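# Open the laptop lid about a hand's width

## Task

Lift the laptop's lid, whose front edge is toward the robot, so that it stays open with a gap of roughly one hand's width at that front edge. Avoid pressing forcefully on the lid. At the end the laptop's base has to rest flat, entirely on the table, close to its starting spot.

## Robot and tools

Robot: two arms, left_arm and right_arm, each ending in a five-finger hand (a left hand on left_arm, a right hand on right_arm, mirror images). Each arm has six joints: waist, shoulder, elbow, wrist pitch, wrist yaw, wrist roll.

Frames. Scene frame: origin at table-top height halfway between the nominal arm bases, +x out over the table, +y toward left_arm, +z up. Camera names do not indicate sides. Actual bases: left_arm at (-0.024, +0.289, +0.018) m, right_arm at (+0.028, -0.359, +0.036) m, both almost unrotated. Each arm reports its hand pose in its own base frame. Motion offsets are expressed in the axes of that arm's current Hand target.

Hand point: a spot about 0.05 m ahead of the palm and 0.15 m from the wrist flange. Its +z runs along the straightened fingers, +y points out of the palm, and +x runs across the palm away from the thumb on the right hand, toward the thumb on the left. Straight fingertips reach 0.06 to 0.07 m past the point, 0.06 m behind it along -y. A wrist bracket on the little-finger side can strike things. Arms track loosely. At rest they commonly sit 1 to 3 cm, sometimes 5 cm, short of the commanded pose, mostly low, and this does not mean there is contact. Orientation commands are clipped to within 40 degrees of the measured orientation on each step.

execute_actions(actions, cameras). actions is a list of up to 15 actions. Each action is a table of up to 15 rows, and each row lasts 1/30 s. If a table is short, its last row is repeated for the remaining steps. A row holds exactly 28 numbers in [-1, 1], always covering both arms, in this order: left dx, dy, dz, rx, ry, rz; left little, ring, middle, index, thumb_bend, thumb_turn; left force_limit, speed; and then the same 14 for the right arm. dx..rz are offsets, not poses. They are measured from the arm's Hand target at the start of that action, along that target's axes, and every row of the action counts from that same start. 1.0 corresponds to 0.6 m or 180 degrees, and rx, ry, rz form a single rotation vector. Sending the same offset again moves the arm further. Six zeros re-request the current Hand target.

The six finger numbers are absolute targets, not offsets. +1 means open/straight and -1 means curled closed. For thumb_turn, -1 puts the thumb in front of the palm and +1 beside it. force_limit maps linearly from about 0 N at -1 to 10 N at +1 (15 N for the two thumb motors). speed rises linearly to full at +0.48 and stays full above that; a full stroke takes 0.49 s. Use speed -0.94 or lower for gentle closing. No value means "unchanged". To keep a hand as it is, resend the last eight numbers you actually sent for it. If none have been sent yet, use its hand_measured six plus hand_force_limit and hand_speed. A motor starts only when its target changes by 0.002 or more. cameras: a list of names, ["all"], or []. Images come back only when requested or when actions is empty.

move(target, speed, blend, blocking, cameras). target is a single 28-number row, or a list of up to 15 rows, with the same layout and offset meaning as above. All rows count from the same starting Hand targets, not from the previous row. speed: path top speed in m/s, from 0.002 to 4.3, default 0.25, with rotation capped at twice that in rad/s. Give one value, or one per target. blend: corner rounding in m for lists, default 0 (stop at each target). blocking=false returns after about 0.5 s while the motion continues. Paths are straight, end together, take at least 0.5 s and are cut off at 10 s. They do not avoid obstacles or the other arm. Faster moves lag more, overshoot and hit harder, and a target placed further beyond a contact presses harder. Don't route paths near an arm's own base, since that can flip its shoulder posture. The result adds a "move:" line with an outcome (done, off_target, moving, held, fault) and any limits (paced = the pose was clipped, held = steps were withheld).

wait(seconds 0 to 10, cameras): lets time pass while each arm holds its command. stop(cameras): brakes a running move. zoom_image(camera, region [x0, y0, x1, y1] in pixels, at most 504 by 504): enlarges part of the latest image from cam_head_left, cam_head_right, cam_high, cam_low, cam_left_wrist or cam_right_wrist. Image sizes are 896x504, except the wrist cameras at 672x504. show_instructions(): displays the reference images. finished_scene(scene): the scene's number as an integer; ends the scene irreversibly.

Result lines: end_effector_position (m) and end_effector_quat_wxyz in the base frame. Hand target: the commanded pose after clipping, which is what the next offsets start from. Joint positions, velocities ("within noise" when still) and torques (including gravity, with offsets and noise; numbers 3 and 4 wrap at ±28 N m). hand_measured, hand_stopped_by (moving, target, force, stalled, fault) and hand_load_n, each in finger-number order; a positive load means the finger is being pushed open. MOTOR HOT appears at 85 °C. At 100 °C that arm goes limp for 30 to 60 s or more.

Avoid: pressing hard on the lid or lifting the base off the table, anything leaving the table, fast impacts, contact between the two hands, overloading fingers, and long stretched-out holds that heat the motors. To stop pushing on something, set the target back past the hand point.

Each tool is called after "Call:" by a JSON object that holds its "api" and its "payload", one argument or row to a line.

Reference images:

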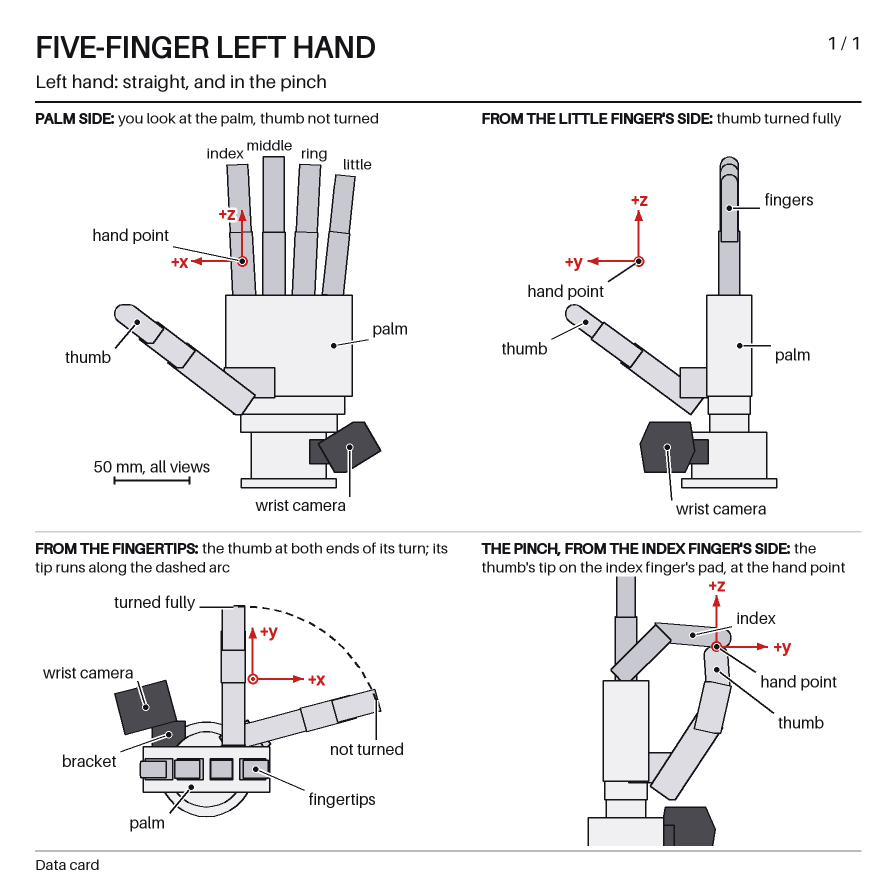

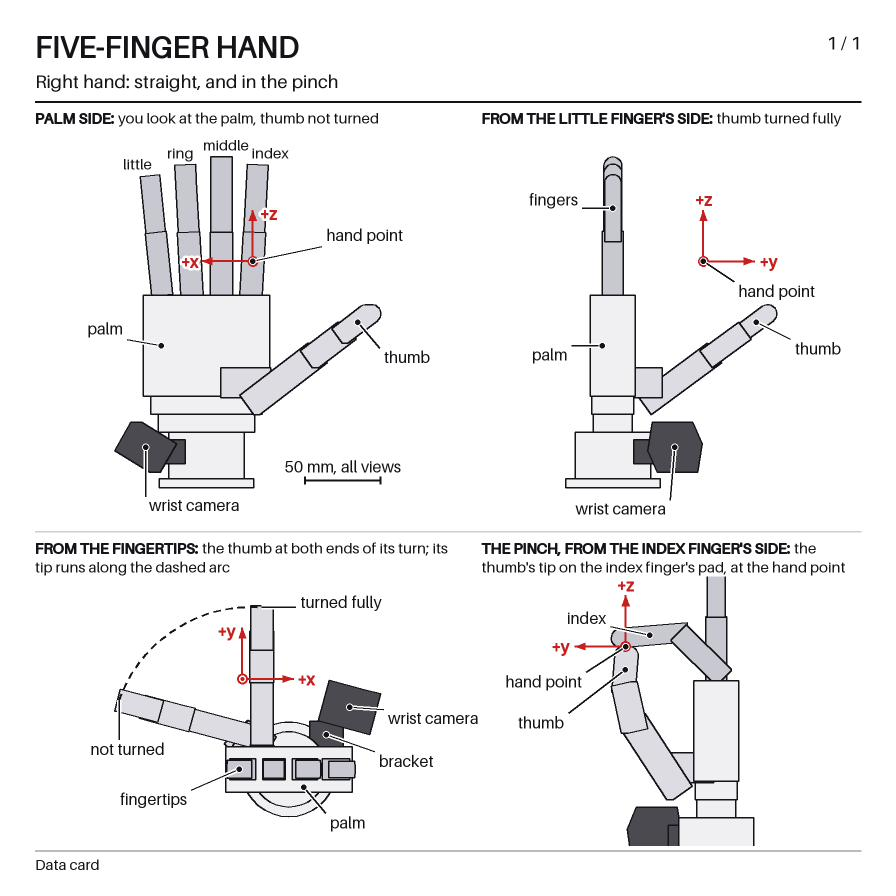

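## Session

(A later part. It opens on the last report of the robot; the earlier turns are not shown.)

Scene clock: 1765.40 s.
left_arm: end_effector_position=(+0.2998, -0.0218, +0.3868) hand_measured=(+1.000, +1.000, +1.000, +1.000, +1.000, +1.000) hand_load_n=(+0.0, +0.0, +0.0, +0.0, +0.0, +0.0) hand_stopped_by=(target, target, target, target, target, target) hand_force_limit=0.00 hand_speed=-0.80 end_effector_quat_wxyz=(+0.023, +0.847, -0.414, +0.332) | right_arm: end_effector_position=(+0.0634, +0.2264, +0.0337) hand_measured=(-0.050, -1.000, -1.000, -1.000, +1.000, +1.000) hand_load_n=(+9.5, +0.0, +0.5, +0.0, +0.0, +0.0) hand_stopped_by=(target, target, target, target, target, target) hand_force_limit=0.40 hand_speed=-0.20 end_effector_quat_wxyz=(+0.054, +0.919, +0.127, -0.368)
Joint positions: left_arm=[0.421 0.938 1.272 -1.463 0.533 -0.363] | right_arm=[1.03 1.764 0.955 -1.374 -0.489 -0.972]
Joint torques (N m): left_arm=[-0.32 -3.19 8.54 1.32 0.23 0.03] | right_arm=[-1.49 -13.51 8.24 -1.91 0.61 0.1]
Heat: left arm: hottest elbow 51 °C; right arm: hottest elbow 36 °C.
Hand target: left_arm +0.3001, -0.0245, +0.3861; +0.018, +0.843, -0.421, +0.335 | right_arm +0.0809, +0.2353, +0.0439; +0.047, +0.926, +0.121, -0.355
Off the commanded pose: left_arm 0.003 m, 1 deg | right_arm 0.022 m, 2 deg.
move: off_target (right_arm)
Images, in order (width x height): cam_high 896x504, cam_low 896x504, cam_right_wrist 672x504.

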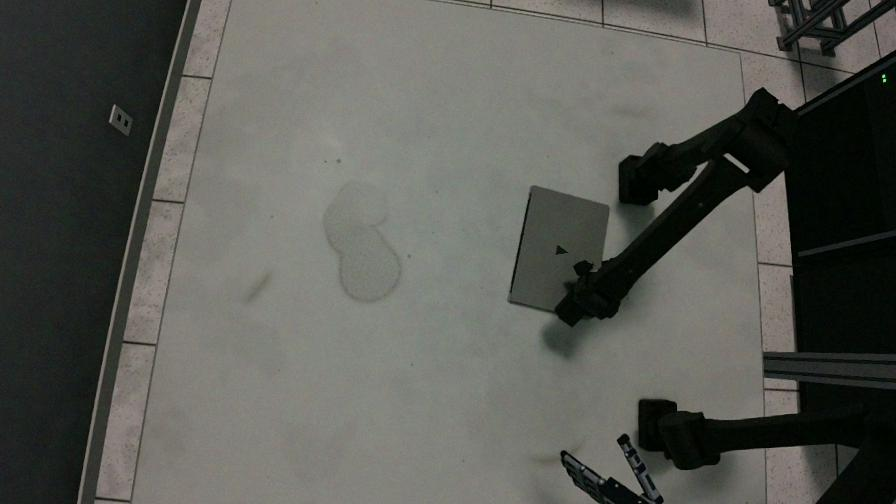

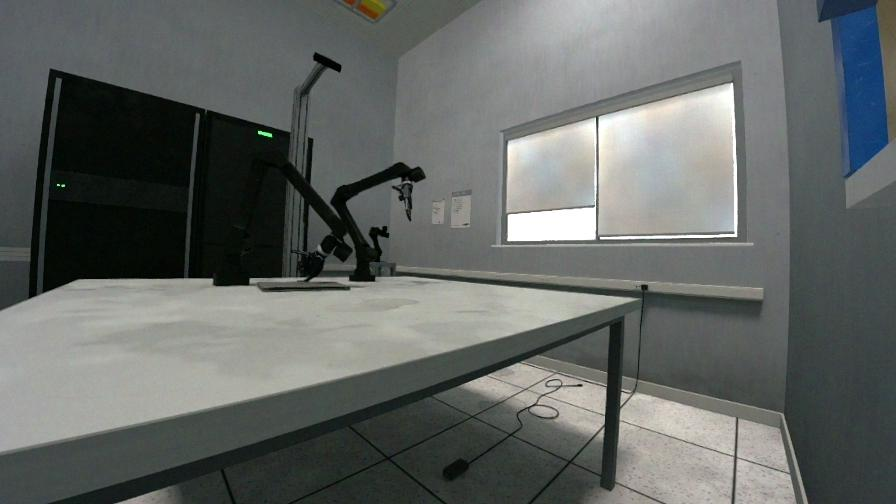

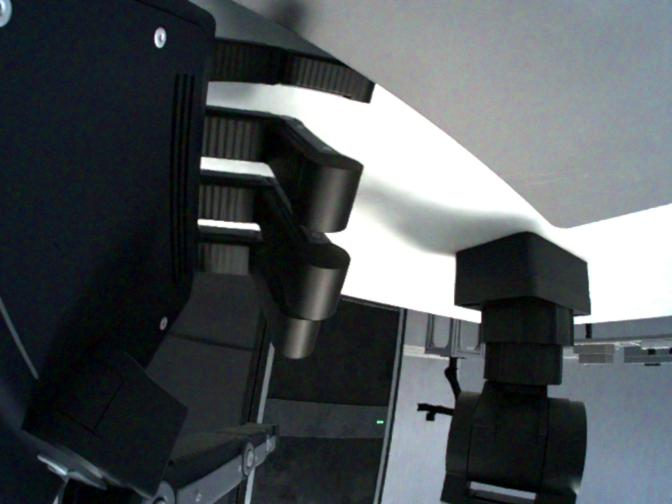

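Call:
{"api": "move", "payload": {
  "target": [0, 0, 0, 0, 0, 0, 1, 1, 1, 1, 1, 1, 0, -0.8, -0.0112, 0, -0.0124, 0, 0, 0, -0.05, -1, -1, -1, 1, 1, 0.4, -0.2],
  "speed": 0.02,
  "cameras": ["cam_right_wrist", "cam_high", "cam_low", "cam_left_wrist"]
}}

Call:
{"api": "zoom_image", "payload": {
  "camera": "cam_right_wrist",
  "region": [200, 0, 600, 250]
}}

Call:
{"api": "zoom_image", "payload": {
  "camera": "cam_low",
  "region": [250, 240, 350, 300]
}}

Call:
{"api": "zoom_image", "payload": {
  "camera": "cam_left_wrist",
  "region": [60, 80, 260, 260]
}}

Scene clock: 1785.13 s.
left_arm: end_effector_position=(+0.2998, -0.0218, +0.3868) hand_measured=(+1.000, +1.000, +1.000, +1.000, +1.000, +1.000) hand_load_n=(+0.0, -0.5, +0.0, +0.0, +0.0, +0.0) hand_stopped_by=(target, target, target, target, target, target) hand_force_limit=0.00 hand_speed=-0.80 end_effector_quat_wxyz=(+0.023, +0.847, -0.414, +0.332) | right_arm: end_effector_position=(+0.0638, +0.2268, +0.0391) hand_measured=(-0.050, -1.000, -1.000, -1.000, +1.000, +1.000) hand_load_n=(+9.0, +0.0, +0.0, +0.0, +0.0, +0.0) hand_stopped_by=(target, target, target, target, target, target) hand_force_limit=0.40 hand_speed=-0.20 end_effector_quat_wxyz=(+0.058, +0.918, +0.125, -0.372)
Joint positions: left_arm=[0.421 0.938 1.272 -1.463 0.533 -0.363] | right_arm=[1.03 1.764 0.966 -1.398 -0.489 -0.973]
Joint torques (N m): left_arm=[-0.21 -3.08 8.49 1.46 0.22 0.03] | right_arm=[-1.55 -15.27 7.87 -1.96 0.57 0.11]
Heat: left arm: hottest elbow 51 °C; right arm: hottest elbow 37 °C.
Hand target: left_arm +0.3001, -0.0245, +0.3861; +0.018, +0.843, -0.421, +0.335 | right_arm +0.0809, +0.2354, +0.0539; +0.047, +0.926, +0.121, -0.355
Off the commanded pose: left_arm 0.003 m, 1 deg | right_arm 0.024 m, 3 deg.
move: off_target (right_arm)
Images, in order (width x height): cam_high 896x504, cam_low 896x504, cam_left_wrist 672x504, cam_right_wrist 672x504.

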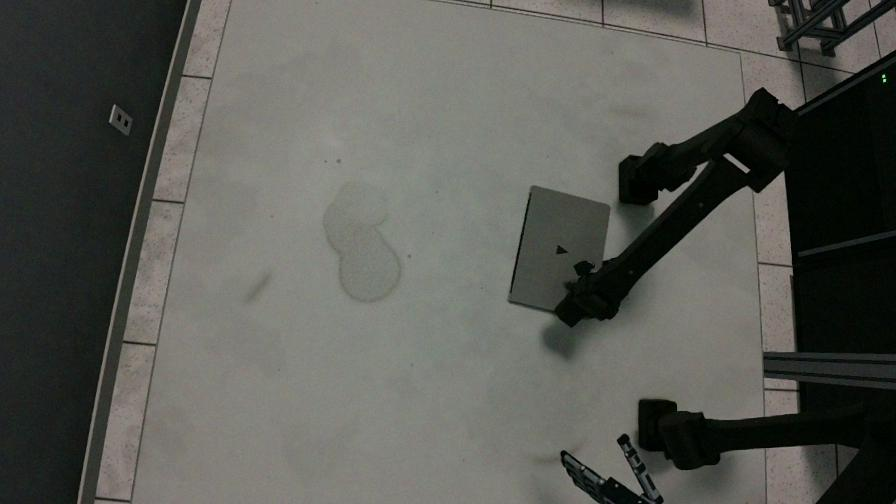

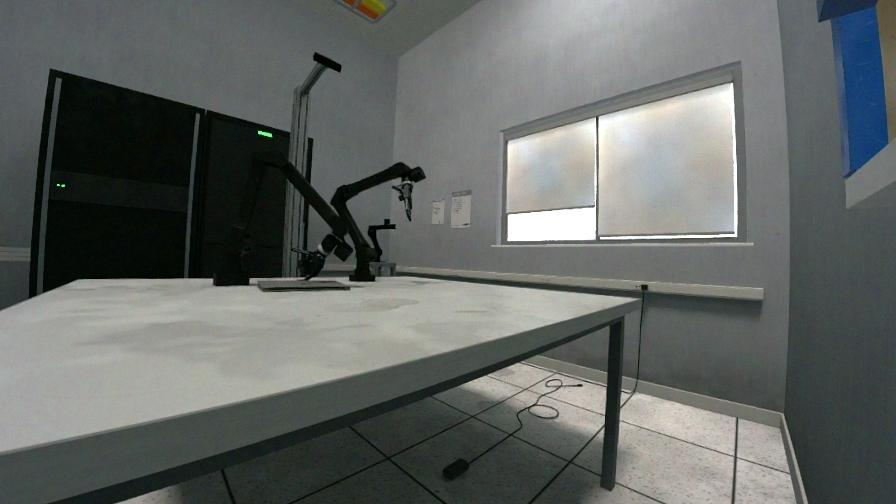

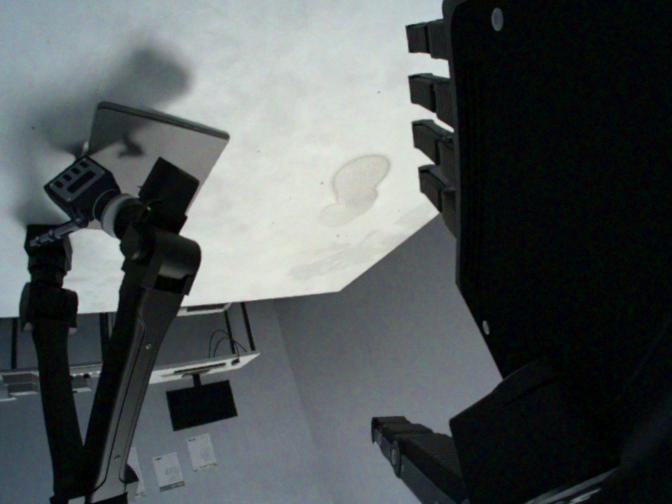

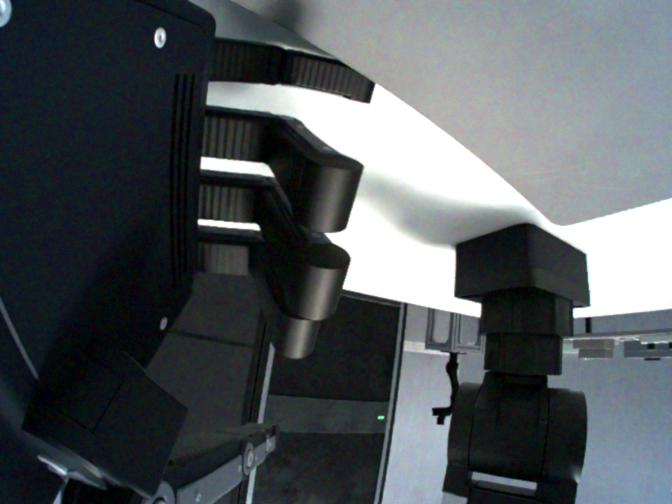

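Scaled by 1.260 from the camera's 672x504 image, which has a finer 960x720 frame.

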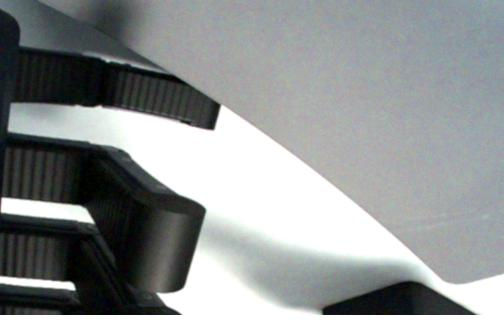

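Scaled by 5.040.

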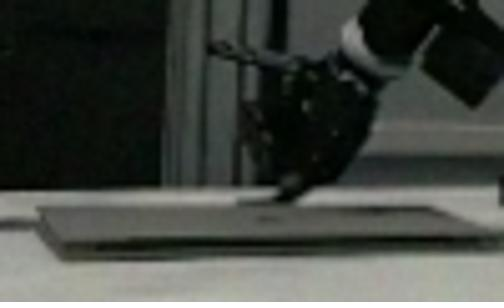

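Scaled by 2.520 from the camera's 672x504 image, which has a finer 960x720 frame.

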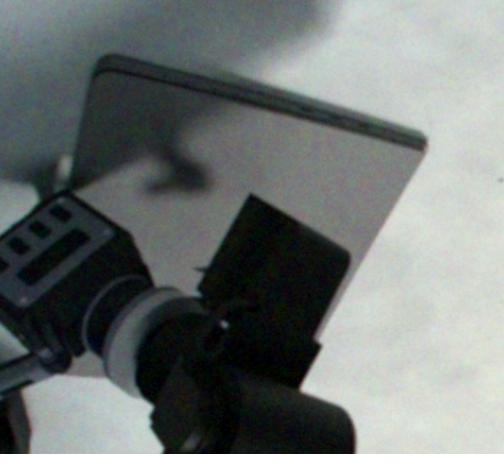

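Call:
{"api": "move", "payload": {
  "target": [0, 0, 0, 0, 0, 0, 1, 1, 1, 1, 1, 1, 0, -0.8, -0.0167, 0, -0.0186, 0, 0, 0, -0.05, -1, -1, -1, 1, 1, 0.4, -0.2],
  "speed": 0.03,
  "cameras": ["cam_right_wrist", "cam_head_left", "cam_low", "cam_left_wrist"]
}}

Call:
{"api": "zoom_image", "payload": {
  "camera": "cam_right_wrist",
  "region": [200, 0, 600, 250]
}}

Call:
{"api": "zoom_image", "payload": {
  "camera": "cam_low",
  "region": [250, 240, 350, 300]
}}

Call:
{"api": "zoom_image", "payload": {
  "camera": "cam_left_wrist",
  "region": [60, 80, 260, 260]
}}

Call:
{"api": "zoom_image", "payload": {
  "camera": "cam_head_left",
  "region": [390, 300, 530, 410]
}}

Scene clock: 1822.57 s.
left_arm: end_effector_position=(+0.2998, -0.0218, +0.3868) hand_measured=(+1.000, +1.000, +1.000, +1.000, +1.000, +1.000) hand_load_n=(+0.0, +0.0, +0.0, +0.0, +0.0, -0.5) hand_stopped_by=(target, target, target, target, target, target) hand_force_limit=0.00 hand_speed=-0.80 end_effector_quat_wxyz=(+0.023, +0.847, -0.414, +0.332) | right_arm: end_effector_position=(+0.0643, +0.2258, +0.0516) hand_measured=(-0.050, -1.000, -1.000, -1.000, +1.000, +1.000) hand_load_n=(+9.5, +0.0, +0.0, +0.0, +0.0, +0.0) hand_stopped_by=(target, target, target, target, target, target) hand_force_limit=0.40 hand_speed=-0.20 end_effector_quat_wxyz=(+0.060, +0.918, +0.126, -0.372)
Joint positions: left_arm=[0.421 0.938 1.272 -1.463 0.533 -0.363] | right_arm=[1.028 1.739 0.974 -1.433 -0.486 -0.976]
Joint torques (N m): left_arm=[0.15 -3.43 8.42 1.44 0.25 0.04] | right_arm=[-1.67 -15.38 8.38 -2.11 0.48 0.13]
Heat: left arm: hottest elbow 51 °C; right arm: hottest elbow 38 °C.
Hand target: left_arm +0.3001, -0.0245, +0.3861; +0.018, +0.843, -0.421, +0.335 | right_arm +0.0809, +0.2353, +0.0689; +0.047, +0.926, +0.121, -0.355
Off the commanded pose: left_arm 0.003 m, 1 deg | right_arm 0.026 m, 3 deg.
move: off_target (right_arm)
Images, in order (width x height): cam_head_left 896x504, cam_low 896x504, cam_left_wrist 672x504, cam_right_wrist 672x504.

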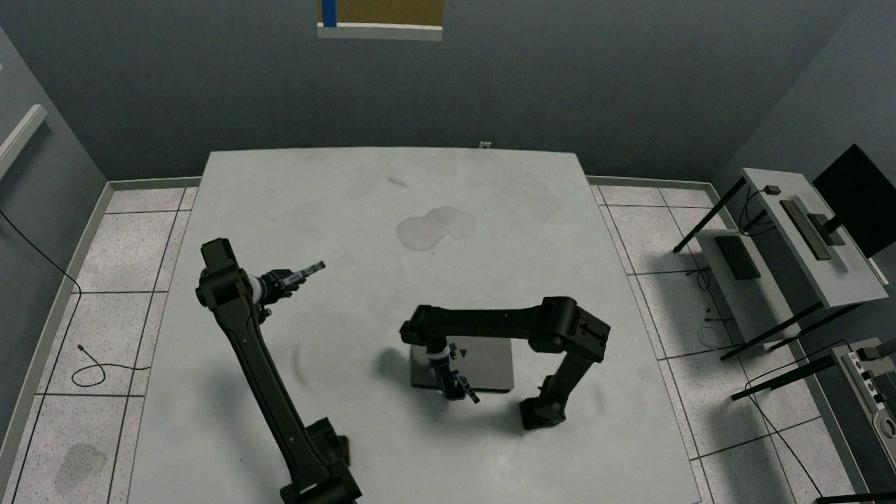

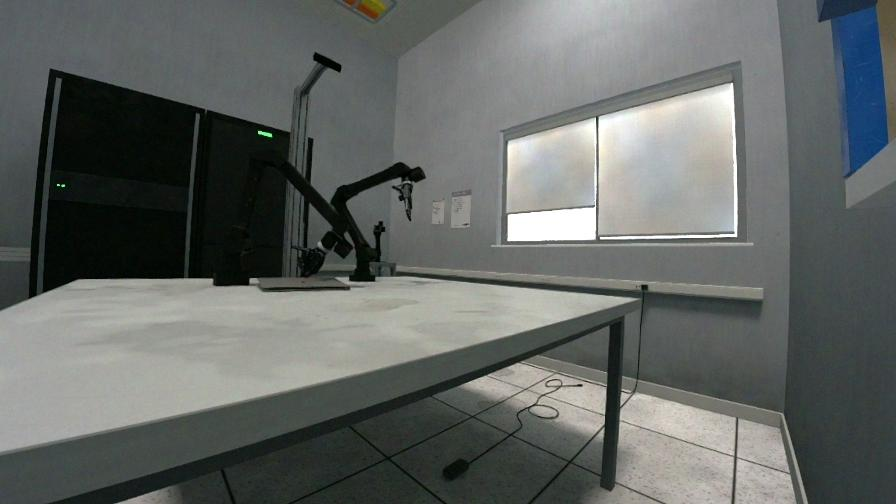

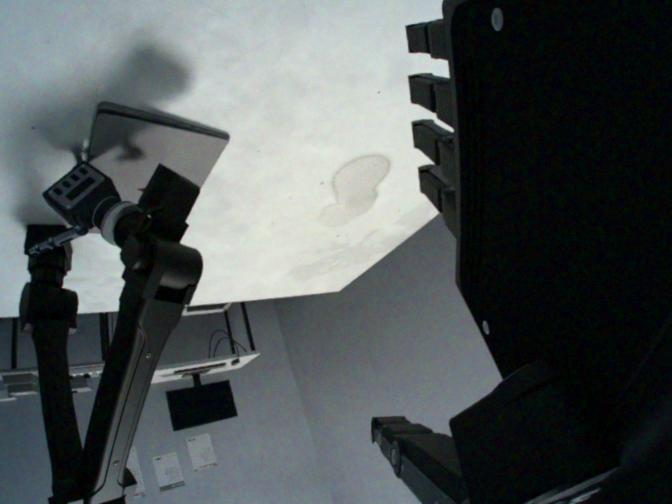

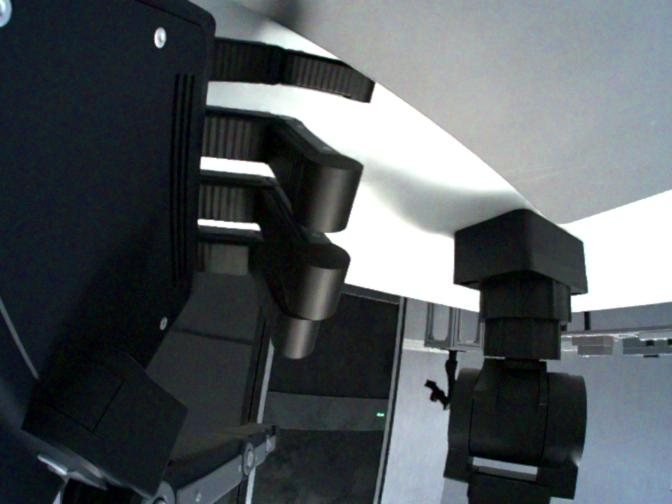

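Scaled by 1.260 from the camera's 672x504 image, which has a finer 960x720 frame.

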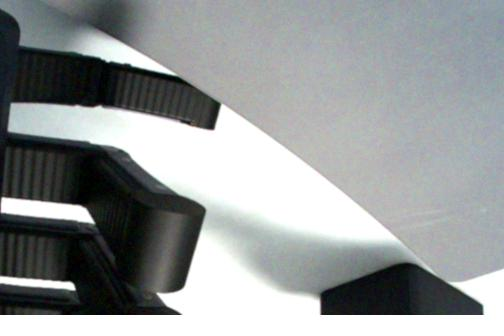

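Scaled by 5.040.

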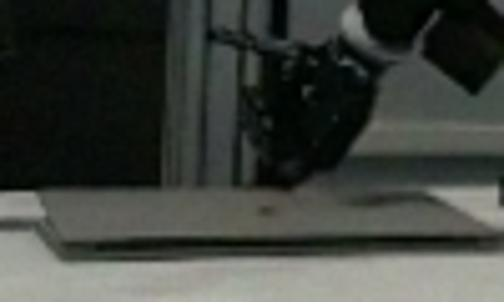

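Scaled by 2.520 from the camera's 672x504 image, which has a finer 960x720 frame.

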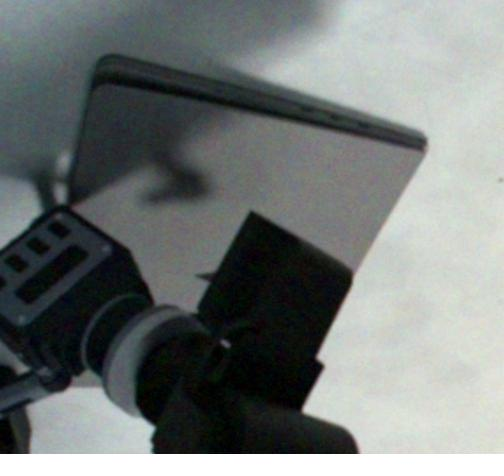

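Scaled by 3.600.

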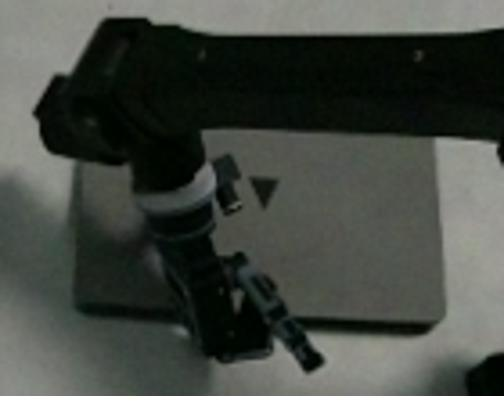

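Call:
{"api": "move", "payload": {
  "target": [
    [0, 0, 0, 0, 0, 0, 1, 1, 1, 1, 1, 1, 0, -0.8, -0.0368, -0.003, -0.0343, 0, 0, 0, -0.05, -1, -1, -1, 1, 1, 0.4, -0.2],
    [0, 0, 0, 0, 0, 0, 1, 1, 1, 1, 1, 1, 0, -0.8, -0.0593, 0.0042, -0.0812, 0, 0, 0, -0.05, -1, -1, -1, 1, 1, 0.4, -0.2]
  ],
  "speed": 0.03,
  "blend": [0.005, 0],
  "cameras": ["cam_right_wrist", "cam_head_left", "cam_low", "cam_left_wrist"]
}}

Call:
{"api": "zoom_image", "payload": {
  "camera": "cam_right_wrist",
  "region": [200, 0, 600, 250]
}}

Call:
{"api": "zoom_image", "payload": {
  "camera": "cam_low",
  "region": [240, 200, 360, 300]
}}

Call:
{"api": "zoom_image", "payload": {
  "camera": "cam_head_left",
  "region": [390, 300, 530, 410]
}}

Scene clock: 1861.93 s.
left_arm: end_effector_position=(+0.2998, -0.0218, +0.3868) hand_measured=(+1.000, +1.000, +1.000, +1.000, +1.000, +1.000) hand_load_n=(+0.0, -0.5, +0.0, +0.0, +0.0, +0.0) hand_stopped_by=(target, target, target, target, target, target) hand_force_limit=0.00 hand_speed=-0.80 end_effector_quat_wxyz=(+0.023, +0.847, -0.414, +0.332) | right_arm: end_effector_position=(+0.0776, +0.2255, +0.1192) hand_measured=(-0.050, -1.000, -1.000, -1.000, +1.000, +1.000) hand_load_n=(+0.0, +0.0, +0.0, +0.0, +0.0, +0.0) hand_stopped_by=(target, target, target, target, target, target) hand_force_limit=0.40 hand_speed=-0.20 end_effector_quat_wxyz=(+0.064, +0.921, +0.116, -0.367)
Joint positions: left_arm=[0.421 0.938 1.272 -1.463 0.533 -0.363] | right_arm=[0.998 1.636 1.059 -1.626 -0.462 -0.976]
Joint torques (N m): left_arm=[-0.21 -2.84 8.53 1.51 0.23 0.03] | right_arm=[-0.62 -13.8 8.81 -1.35 -0.23 -0.04]
Motor temperatures (°C): left_arm=[26 29 50 26 28 25] | right_arm=[26 31 37 24 24 25]
Heat: left arm: hottest elbow 50 °C; right arm: hottest elbow 37 °C.
Hand target: left_arm +0.3001, -0.0245, +0.3861; +0.018, +0.843, -0.421, +0.335 | right_arm +0.0875, +0.2347, +0.1289; +0.047, +0.926, +0.121, -0.355
Off the commanded pose: left_arm 0.003 m, 1 deg | right_arm 0.017 m, 2 deg.
move: off_target (right_arm)
Images, in order (width x height): cam_head_left 896x504, cam_low 896x504, cam_left_wrist 672x504, cam_right_wrist 672x504.

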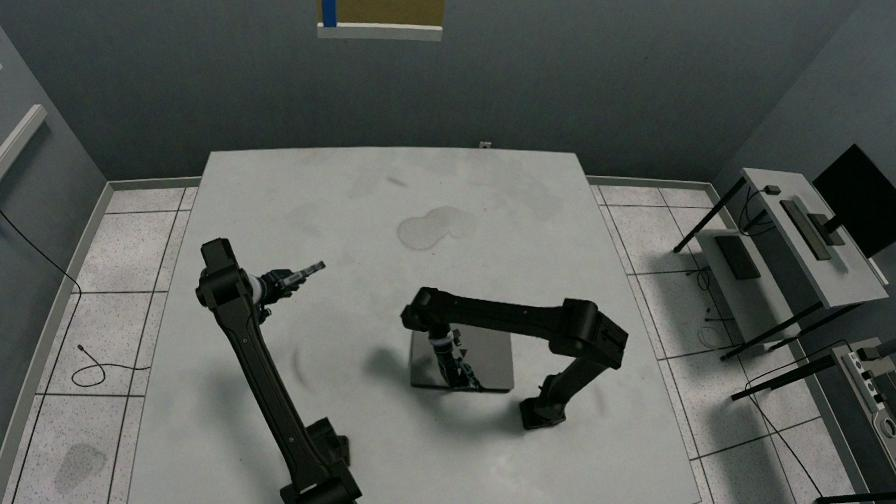

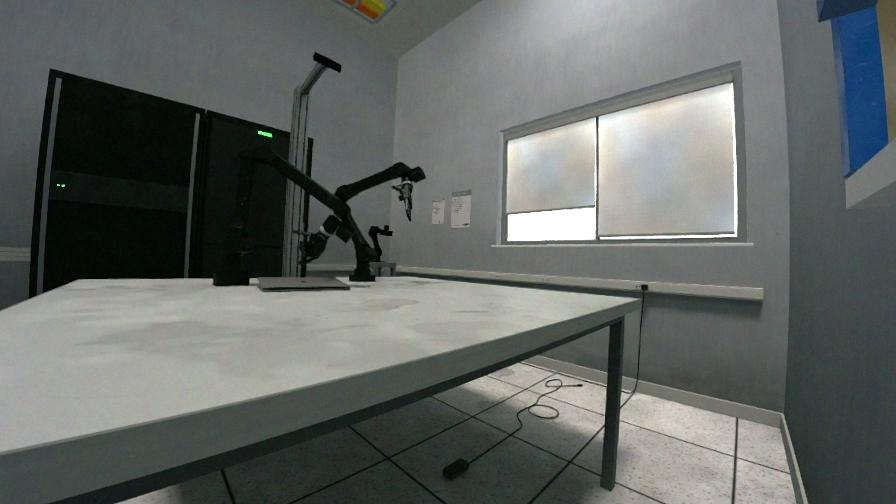

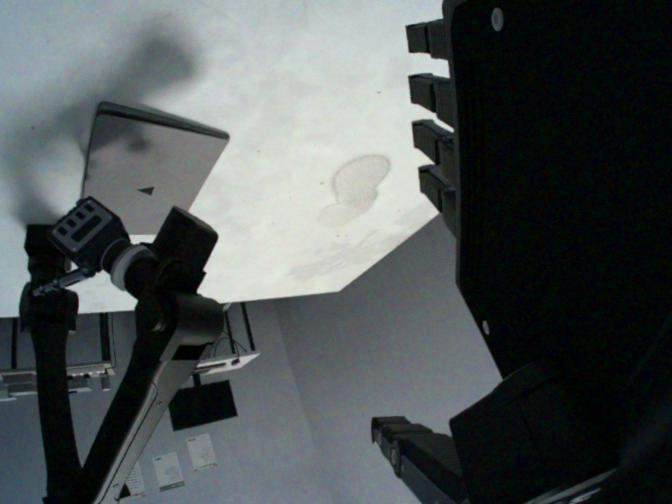

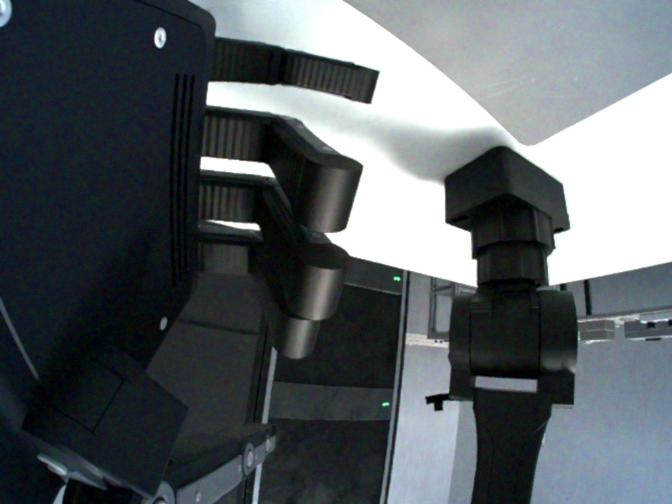

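Scaled by 1.260 from the camera's 672x504 image, which has a finer 960x720 frame.

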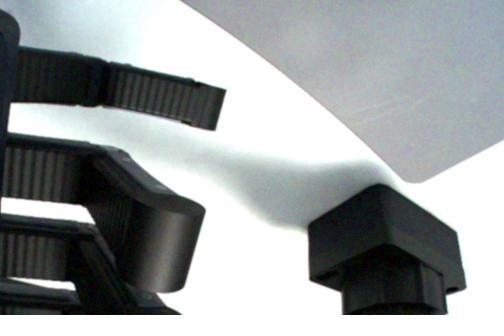

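Scaled by 4.200.

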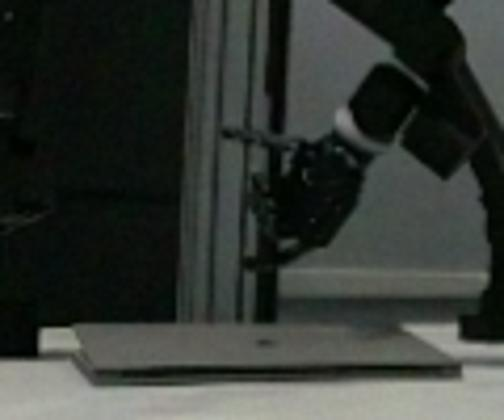

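Scaled by 3.600.

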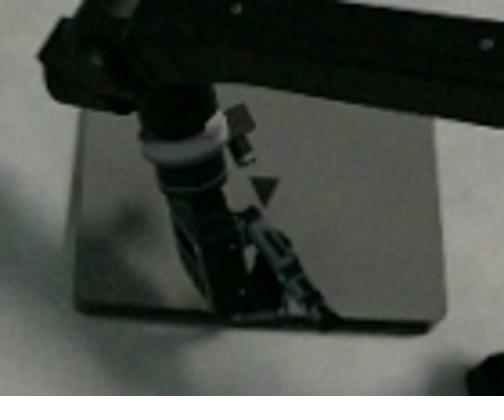

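Call:
{"api": "move", "payload": {
  "target": [
    [0, 0, 0, 0, 0, 0, 1, 1, 1, 1, 1, 1, 0, -0.8, -0.0359, -0.0129, 0.0323, 0, 0, 0, -0.05, -1, -1, -1, 1, 1, 0.4, -0.2],
    [0, 0, 0, 0, 0, 0, 1, 1, 1, 1, 1, 1, 0, -0.8, -0.0588, -0.0248, 0.073, -0.137, 0.205, -0.3586, 0, 0, 0, 0, 1, 1, 0.4, 0.2],
    [0, 0, 0, 0, 0, 0, 1, 1, 1, 1, 1, 1, 0, -0.8, 0.0842, -0.0003, 0.203, -0.137, 0.205, -0.3586, 0, 0, 0, 0, 1, 1, 0.4, 0.2]
  ],
  "speed": [0.15, 0.3, 0.1],
  "blend": [0.01, 0, 0],
  "cameras": ["cam_right_wrist", "cam_high", "cam_low"]
}}

Call:
{"api": "zoom_image", "payload": {
  "camera": "cam_right_wrist",
  "region": [300, 0, 600, 300]
}}

Scene clock: 1944.13 s.
left_arm: end_effector_position=(+0.2998, -0.0218, +0.3868) hand_measured=(+1.000, +1.000, +1.000, +1.000, +1.000, +1.000) hand_load_n=(+0.0, +0.0, +0.0, +0.0, +0.0, +0.0) hand_stopped_by=(target, target, target, target, target, target) hand_force_limit=0.00 hand_speed=-0.80 end_effector_quat_wxyz=(+0.023, +0.847, -0.414, +0.332) | right_arm: end_effector_position=(+0.0419, +0.2218, +0.0061) hand_measured=(+0.000, +0.000, +0.000, +0.000, +1.000, +1.000) hand_load_n=(+0.0, +0.0, +0.0, +0.0, +0.0, +0.0) hand_stopped_by=(target, target, target, target, target, target) hand_force_limit=0.40 hand_speed=0.20 end_effector_quat_wxyz=(+0.001, +0.752, +0.660, -0.002)
Joint positions: left_arm=[0.421 0.938 1.272 -1.463 0.533 -0.363] | right_arm=[1.623 1.236 0.569 -0.908 -0.003 -1.388]
Joint torques (N m): left_arm=[0.15 -2.73 8.51 1.46 0.21 0.02] | right_arm=[-0.32 -5.83 6.23 0.59 0.09 -0.07]
Heat: left arm: hottest elbow 50 °C; right arm: hottest elbow 38 °C.
Hand target: left_arm +0.3001, -0.0245, +0.3861; +0.018, +0.843, -0.421, +0.335 | right_arm +0.0450, +0.2233, +0.0046; +0.000, +0.751, +0.660, -0.001
Off the commanded pose: left_arm 0.003 m, 1 deg | right_arm 0.004 m, 0 deg.
move: done
Images, in order (width x height): cam_high 896x504, cam_low 896x504, cam_right_wrist 672x504.

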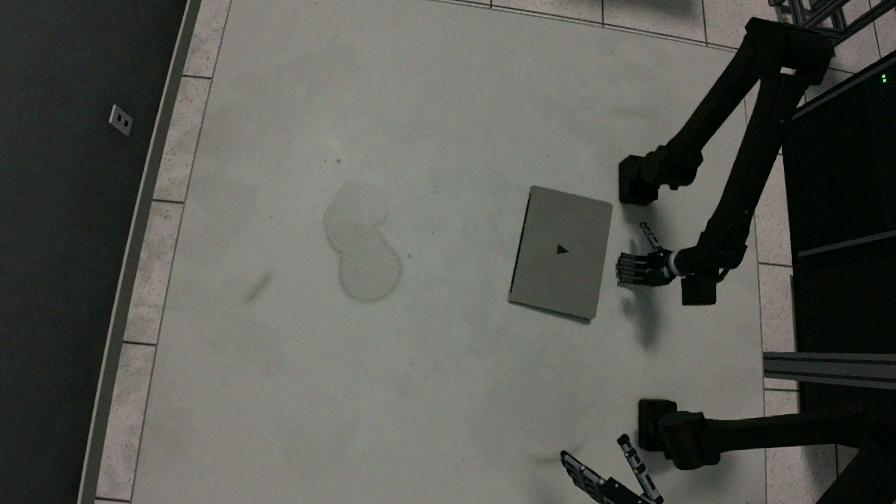

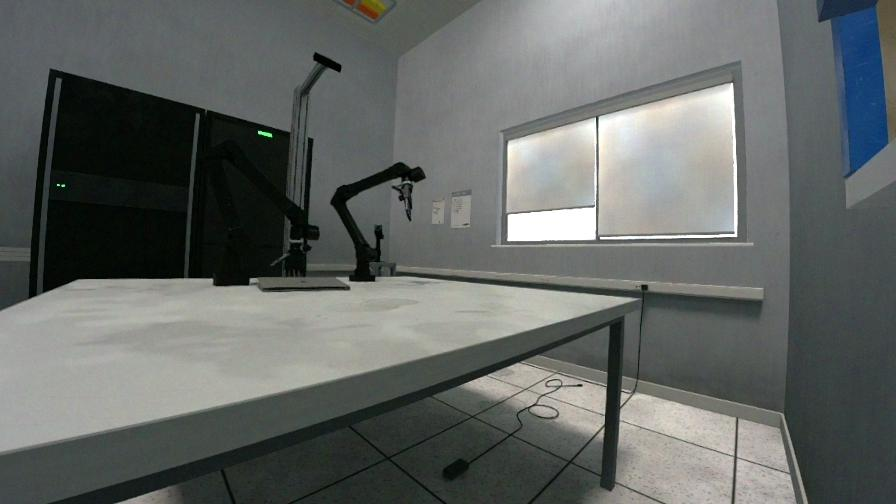

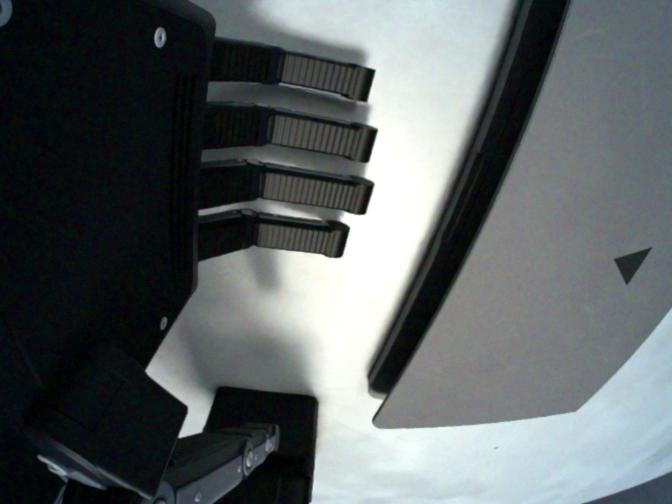

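Scaled by 1.680 from the camera's 672x504 image, which has a finer 960x720 frame.

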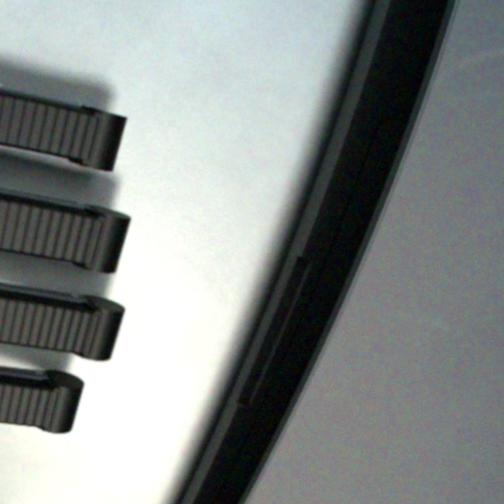

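Call:
{"api": "move", "payload": {
  "target": [0, 0, 0, 0, 0, 0, 1, 1, 1, 1, 1, 1, 0, -0.8, 0.004, 0.1213, -0.001, 0, 0, 0, 0, 0, 0, 0, 1, 1, 0.4, 0.2],
  "speed": 0.05,
  "cameras": ["cam_right_wrist", "cam_low"]
}}

Call:
{"api": "zoom_image", "payload": {
  "camera": "cam_low",
  "region": [240, 200, 360, 300]
}}

Scene clock: 1961.67 s.
left_arm: end_effector_position=(+0.2998, -0.0218, +0.3868) hand_measured=(+1.000, +1.000, +1.000, +1.000, +1.000, +1.000) hand_load_n=(+0.0, +0.0, +0.0, +0.0, +0.0, +0.0) hand_stopped_by=(target, target, target, target, target, target) hand_force_limit=0.00 hand_speed=-0.80 end_effector_quat_wxyz=(+0.023, +0.847, -0.414, +0.332) | right_arm: end_effector_position=(+0.1147, +0.2152, +0.0061) hand_measured=(+0.000, +0.000, +0.000, +0.000, +1.000, +1.000) hand_load_n=(+0.0, +0.0, +0.0, +0.0, +0.0, +0.0) hand_stopped_by=(target, target, target, target, target, target) hand_force_limit=0.40 hand_speed=0.20 end_effector_quat_wxyz=(+0.000, +0.753, +0.659, -0.002)
Joint positions: left_arm=[0.421 0.938 1.272 -1.463 0.533 -0.363] | right_arm=[1.342 1.236 0.569 -0.908 -0.002 -1.666]
Joint torques (N m): left_arm=[-0.32 -2.96 8.62 1.47 0.17 0.05] | right_arm=[-0.44 -5.77 6.32 0.44 0.08 -0.05]
Heat: left arm: hottest elbow 50 °C; right arm: hottest elbow 37 °C.
Hand target: left_arm +0.3001, -0.0245, +0.3861; +0.018, +0.843, -0.421, +0.335 | right_arm +0.1175, +0.2164, +0.0052; +0.000, +0.751, +0.660, -0.001
Off the commanded pose: left_arm 0.003 m, 1 deg | right_arm 0.003 m, 0 deg.
move: done
Images, in order (width x height): cam_low 896x504, cam_right_wrist 672x504.

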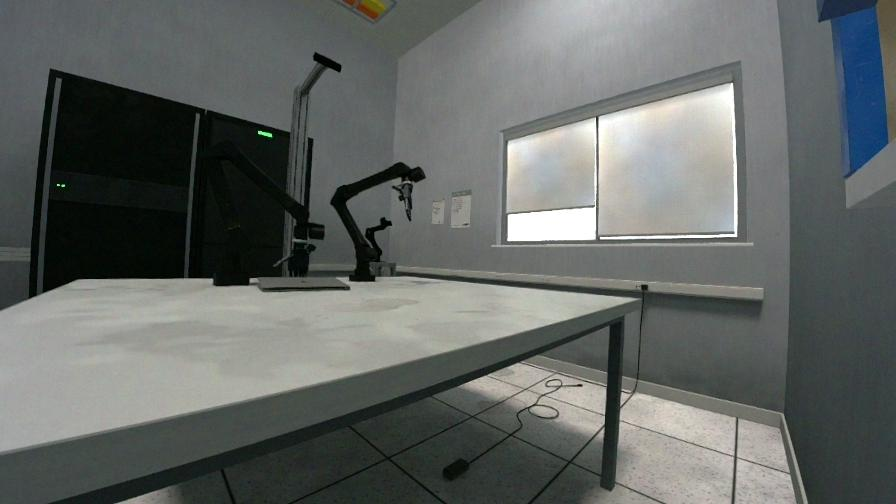

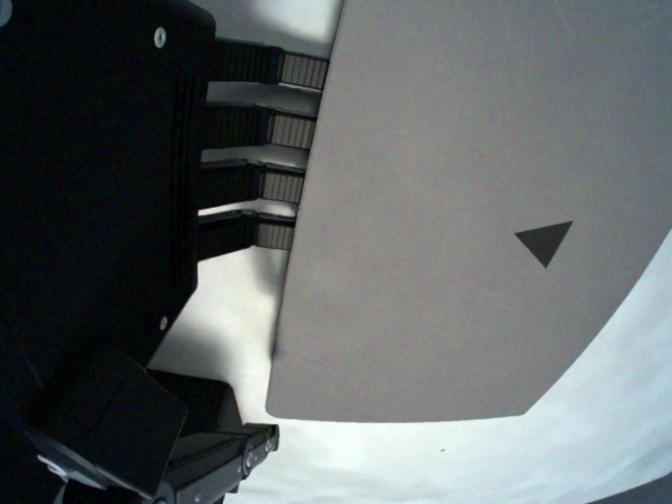

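Scaled by 4.200.

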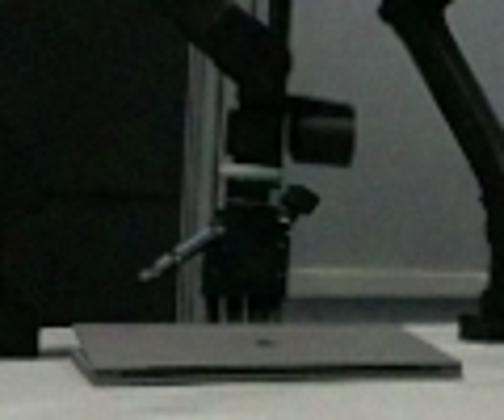

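Call:
{"api": "move", "payload": {
  "target": [0, 0, 0, 0, 0, 0, 1, 1, 1, 1, 1, 1, 0, -0.8, 0.008, 0.0133, -0.0913, 0, 0, 0, 0, 0, 0, 0, 1, 1, 0.4, 0.2],
  "speed": 0.05,
  "cameras": ["cam_right_wrist", "cam_low", "cam_head_left"]
}}

Call:
{"api": "zoom_image", "payload": {
  "camera": "cam_low",
  "region": [240, 200, 360, 300]
}}

Scene clock: 1984.87 s.
left_arm: end_effector_position=(+0.2998, -0.0218, +0.3868) hand_measured=(+1.000, +1.000, +1.000, +1.000, +1.000, +1.000) hand_load_n=(+0.0, +0.0, +0.0, +0.0, +0.0, +0.0) hand_stopped_by=(target, target, target, target, target, target) hand_force_limit=0.00 hand_speed=-0.80 end_effector_quat_wxyz=(+0.023, +0.847, -0.414, +0.332) | right_arm: end_effector_position=(+0.1160, +0.2002, +0.0360) hand_measured=(+0.000, +0.000, +0.000, +0.000, +1.000, +1.000) hand_load_n=(+0.5, +0.0, +0.0, +5.5, +0.0, +0.0) hand_stopped_by=(target, target, target, target, target, target) hand_force_limit=0.40 hand_speed=0.20 end_effector_quat_wxyz=(+0.012, +0.749, +0.662, -0.026)
Joint positions: left_arm=[0.421 0.938 1.272 -1.463 0.533 -0.363] | right_arm=[1.318 1.17 0.611 -1.067 -0.01 -1.702]
Joint torques (N m): left_arm=[0.09 -3.19 8.51 1.5 0.21 0.02] | right_arm=[-0.79 -7.94 11.37 -0.77 0.42 0.02]
Heat: left arm: hottest elbow 50 °C; right arm: hottest elbow 36 °C.
Hand target: left_arm +0.3001, -0.0245, +0.3861; +0.018, +0.843, -0.421, +0.335 | right_arm +0.1261, +0.2201, +0.0599; +0.000, +0.751, +0.660, -0.001
Off the commanded pose: left_arm 0.003 m, 1 deg | right_arm 0.033 m, 3 deg.
move: off_target (right_arm)
Images, in order (width x height): cam_head_left 896x504, cam_low 896x504, cam_right_wrist 672x504.

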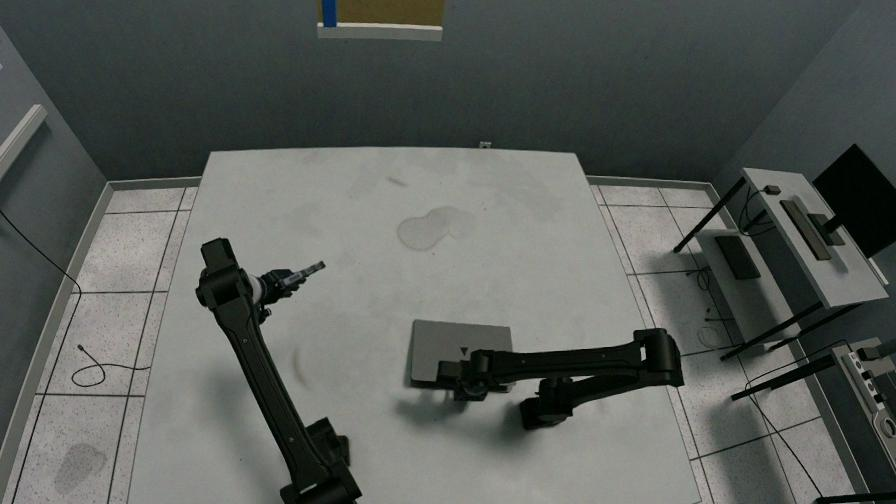

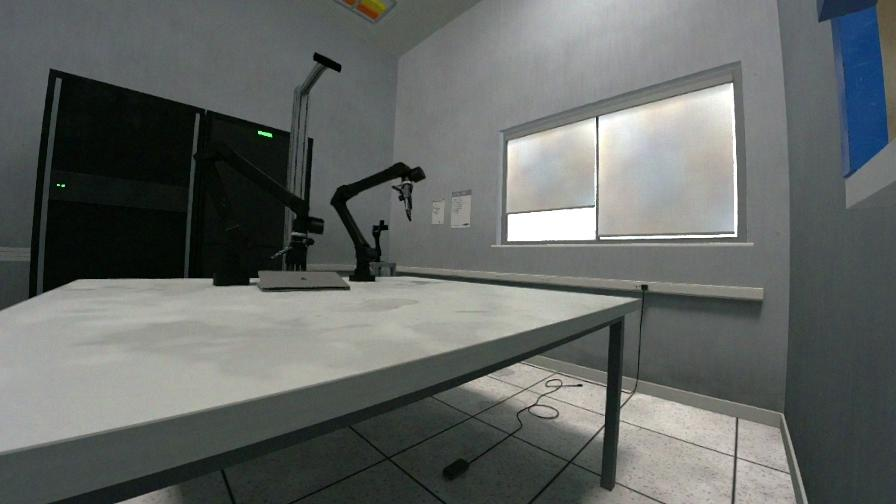

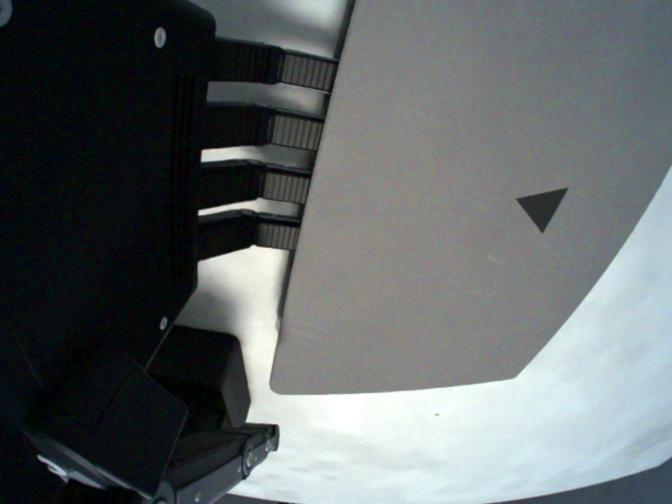

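Scaled by 4.200.

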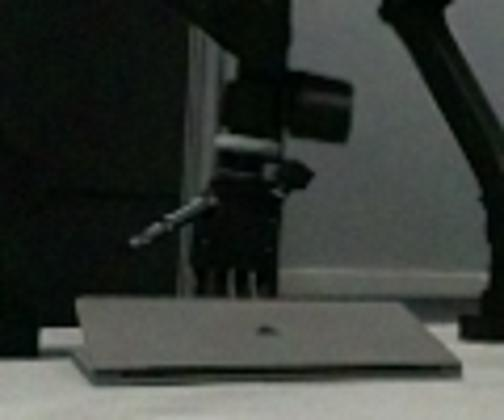

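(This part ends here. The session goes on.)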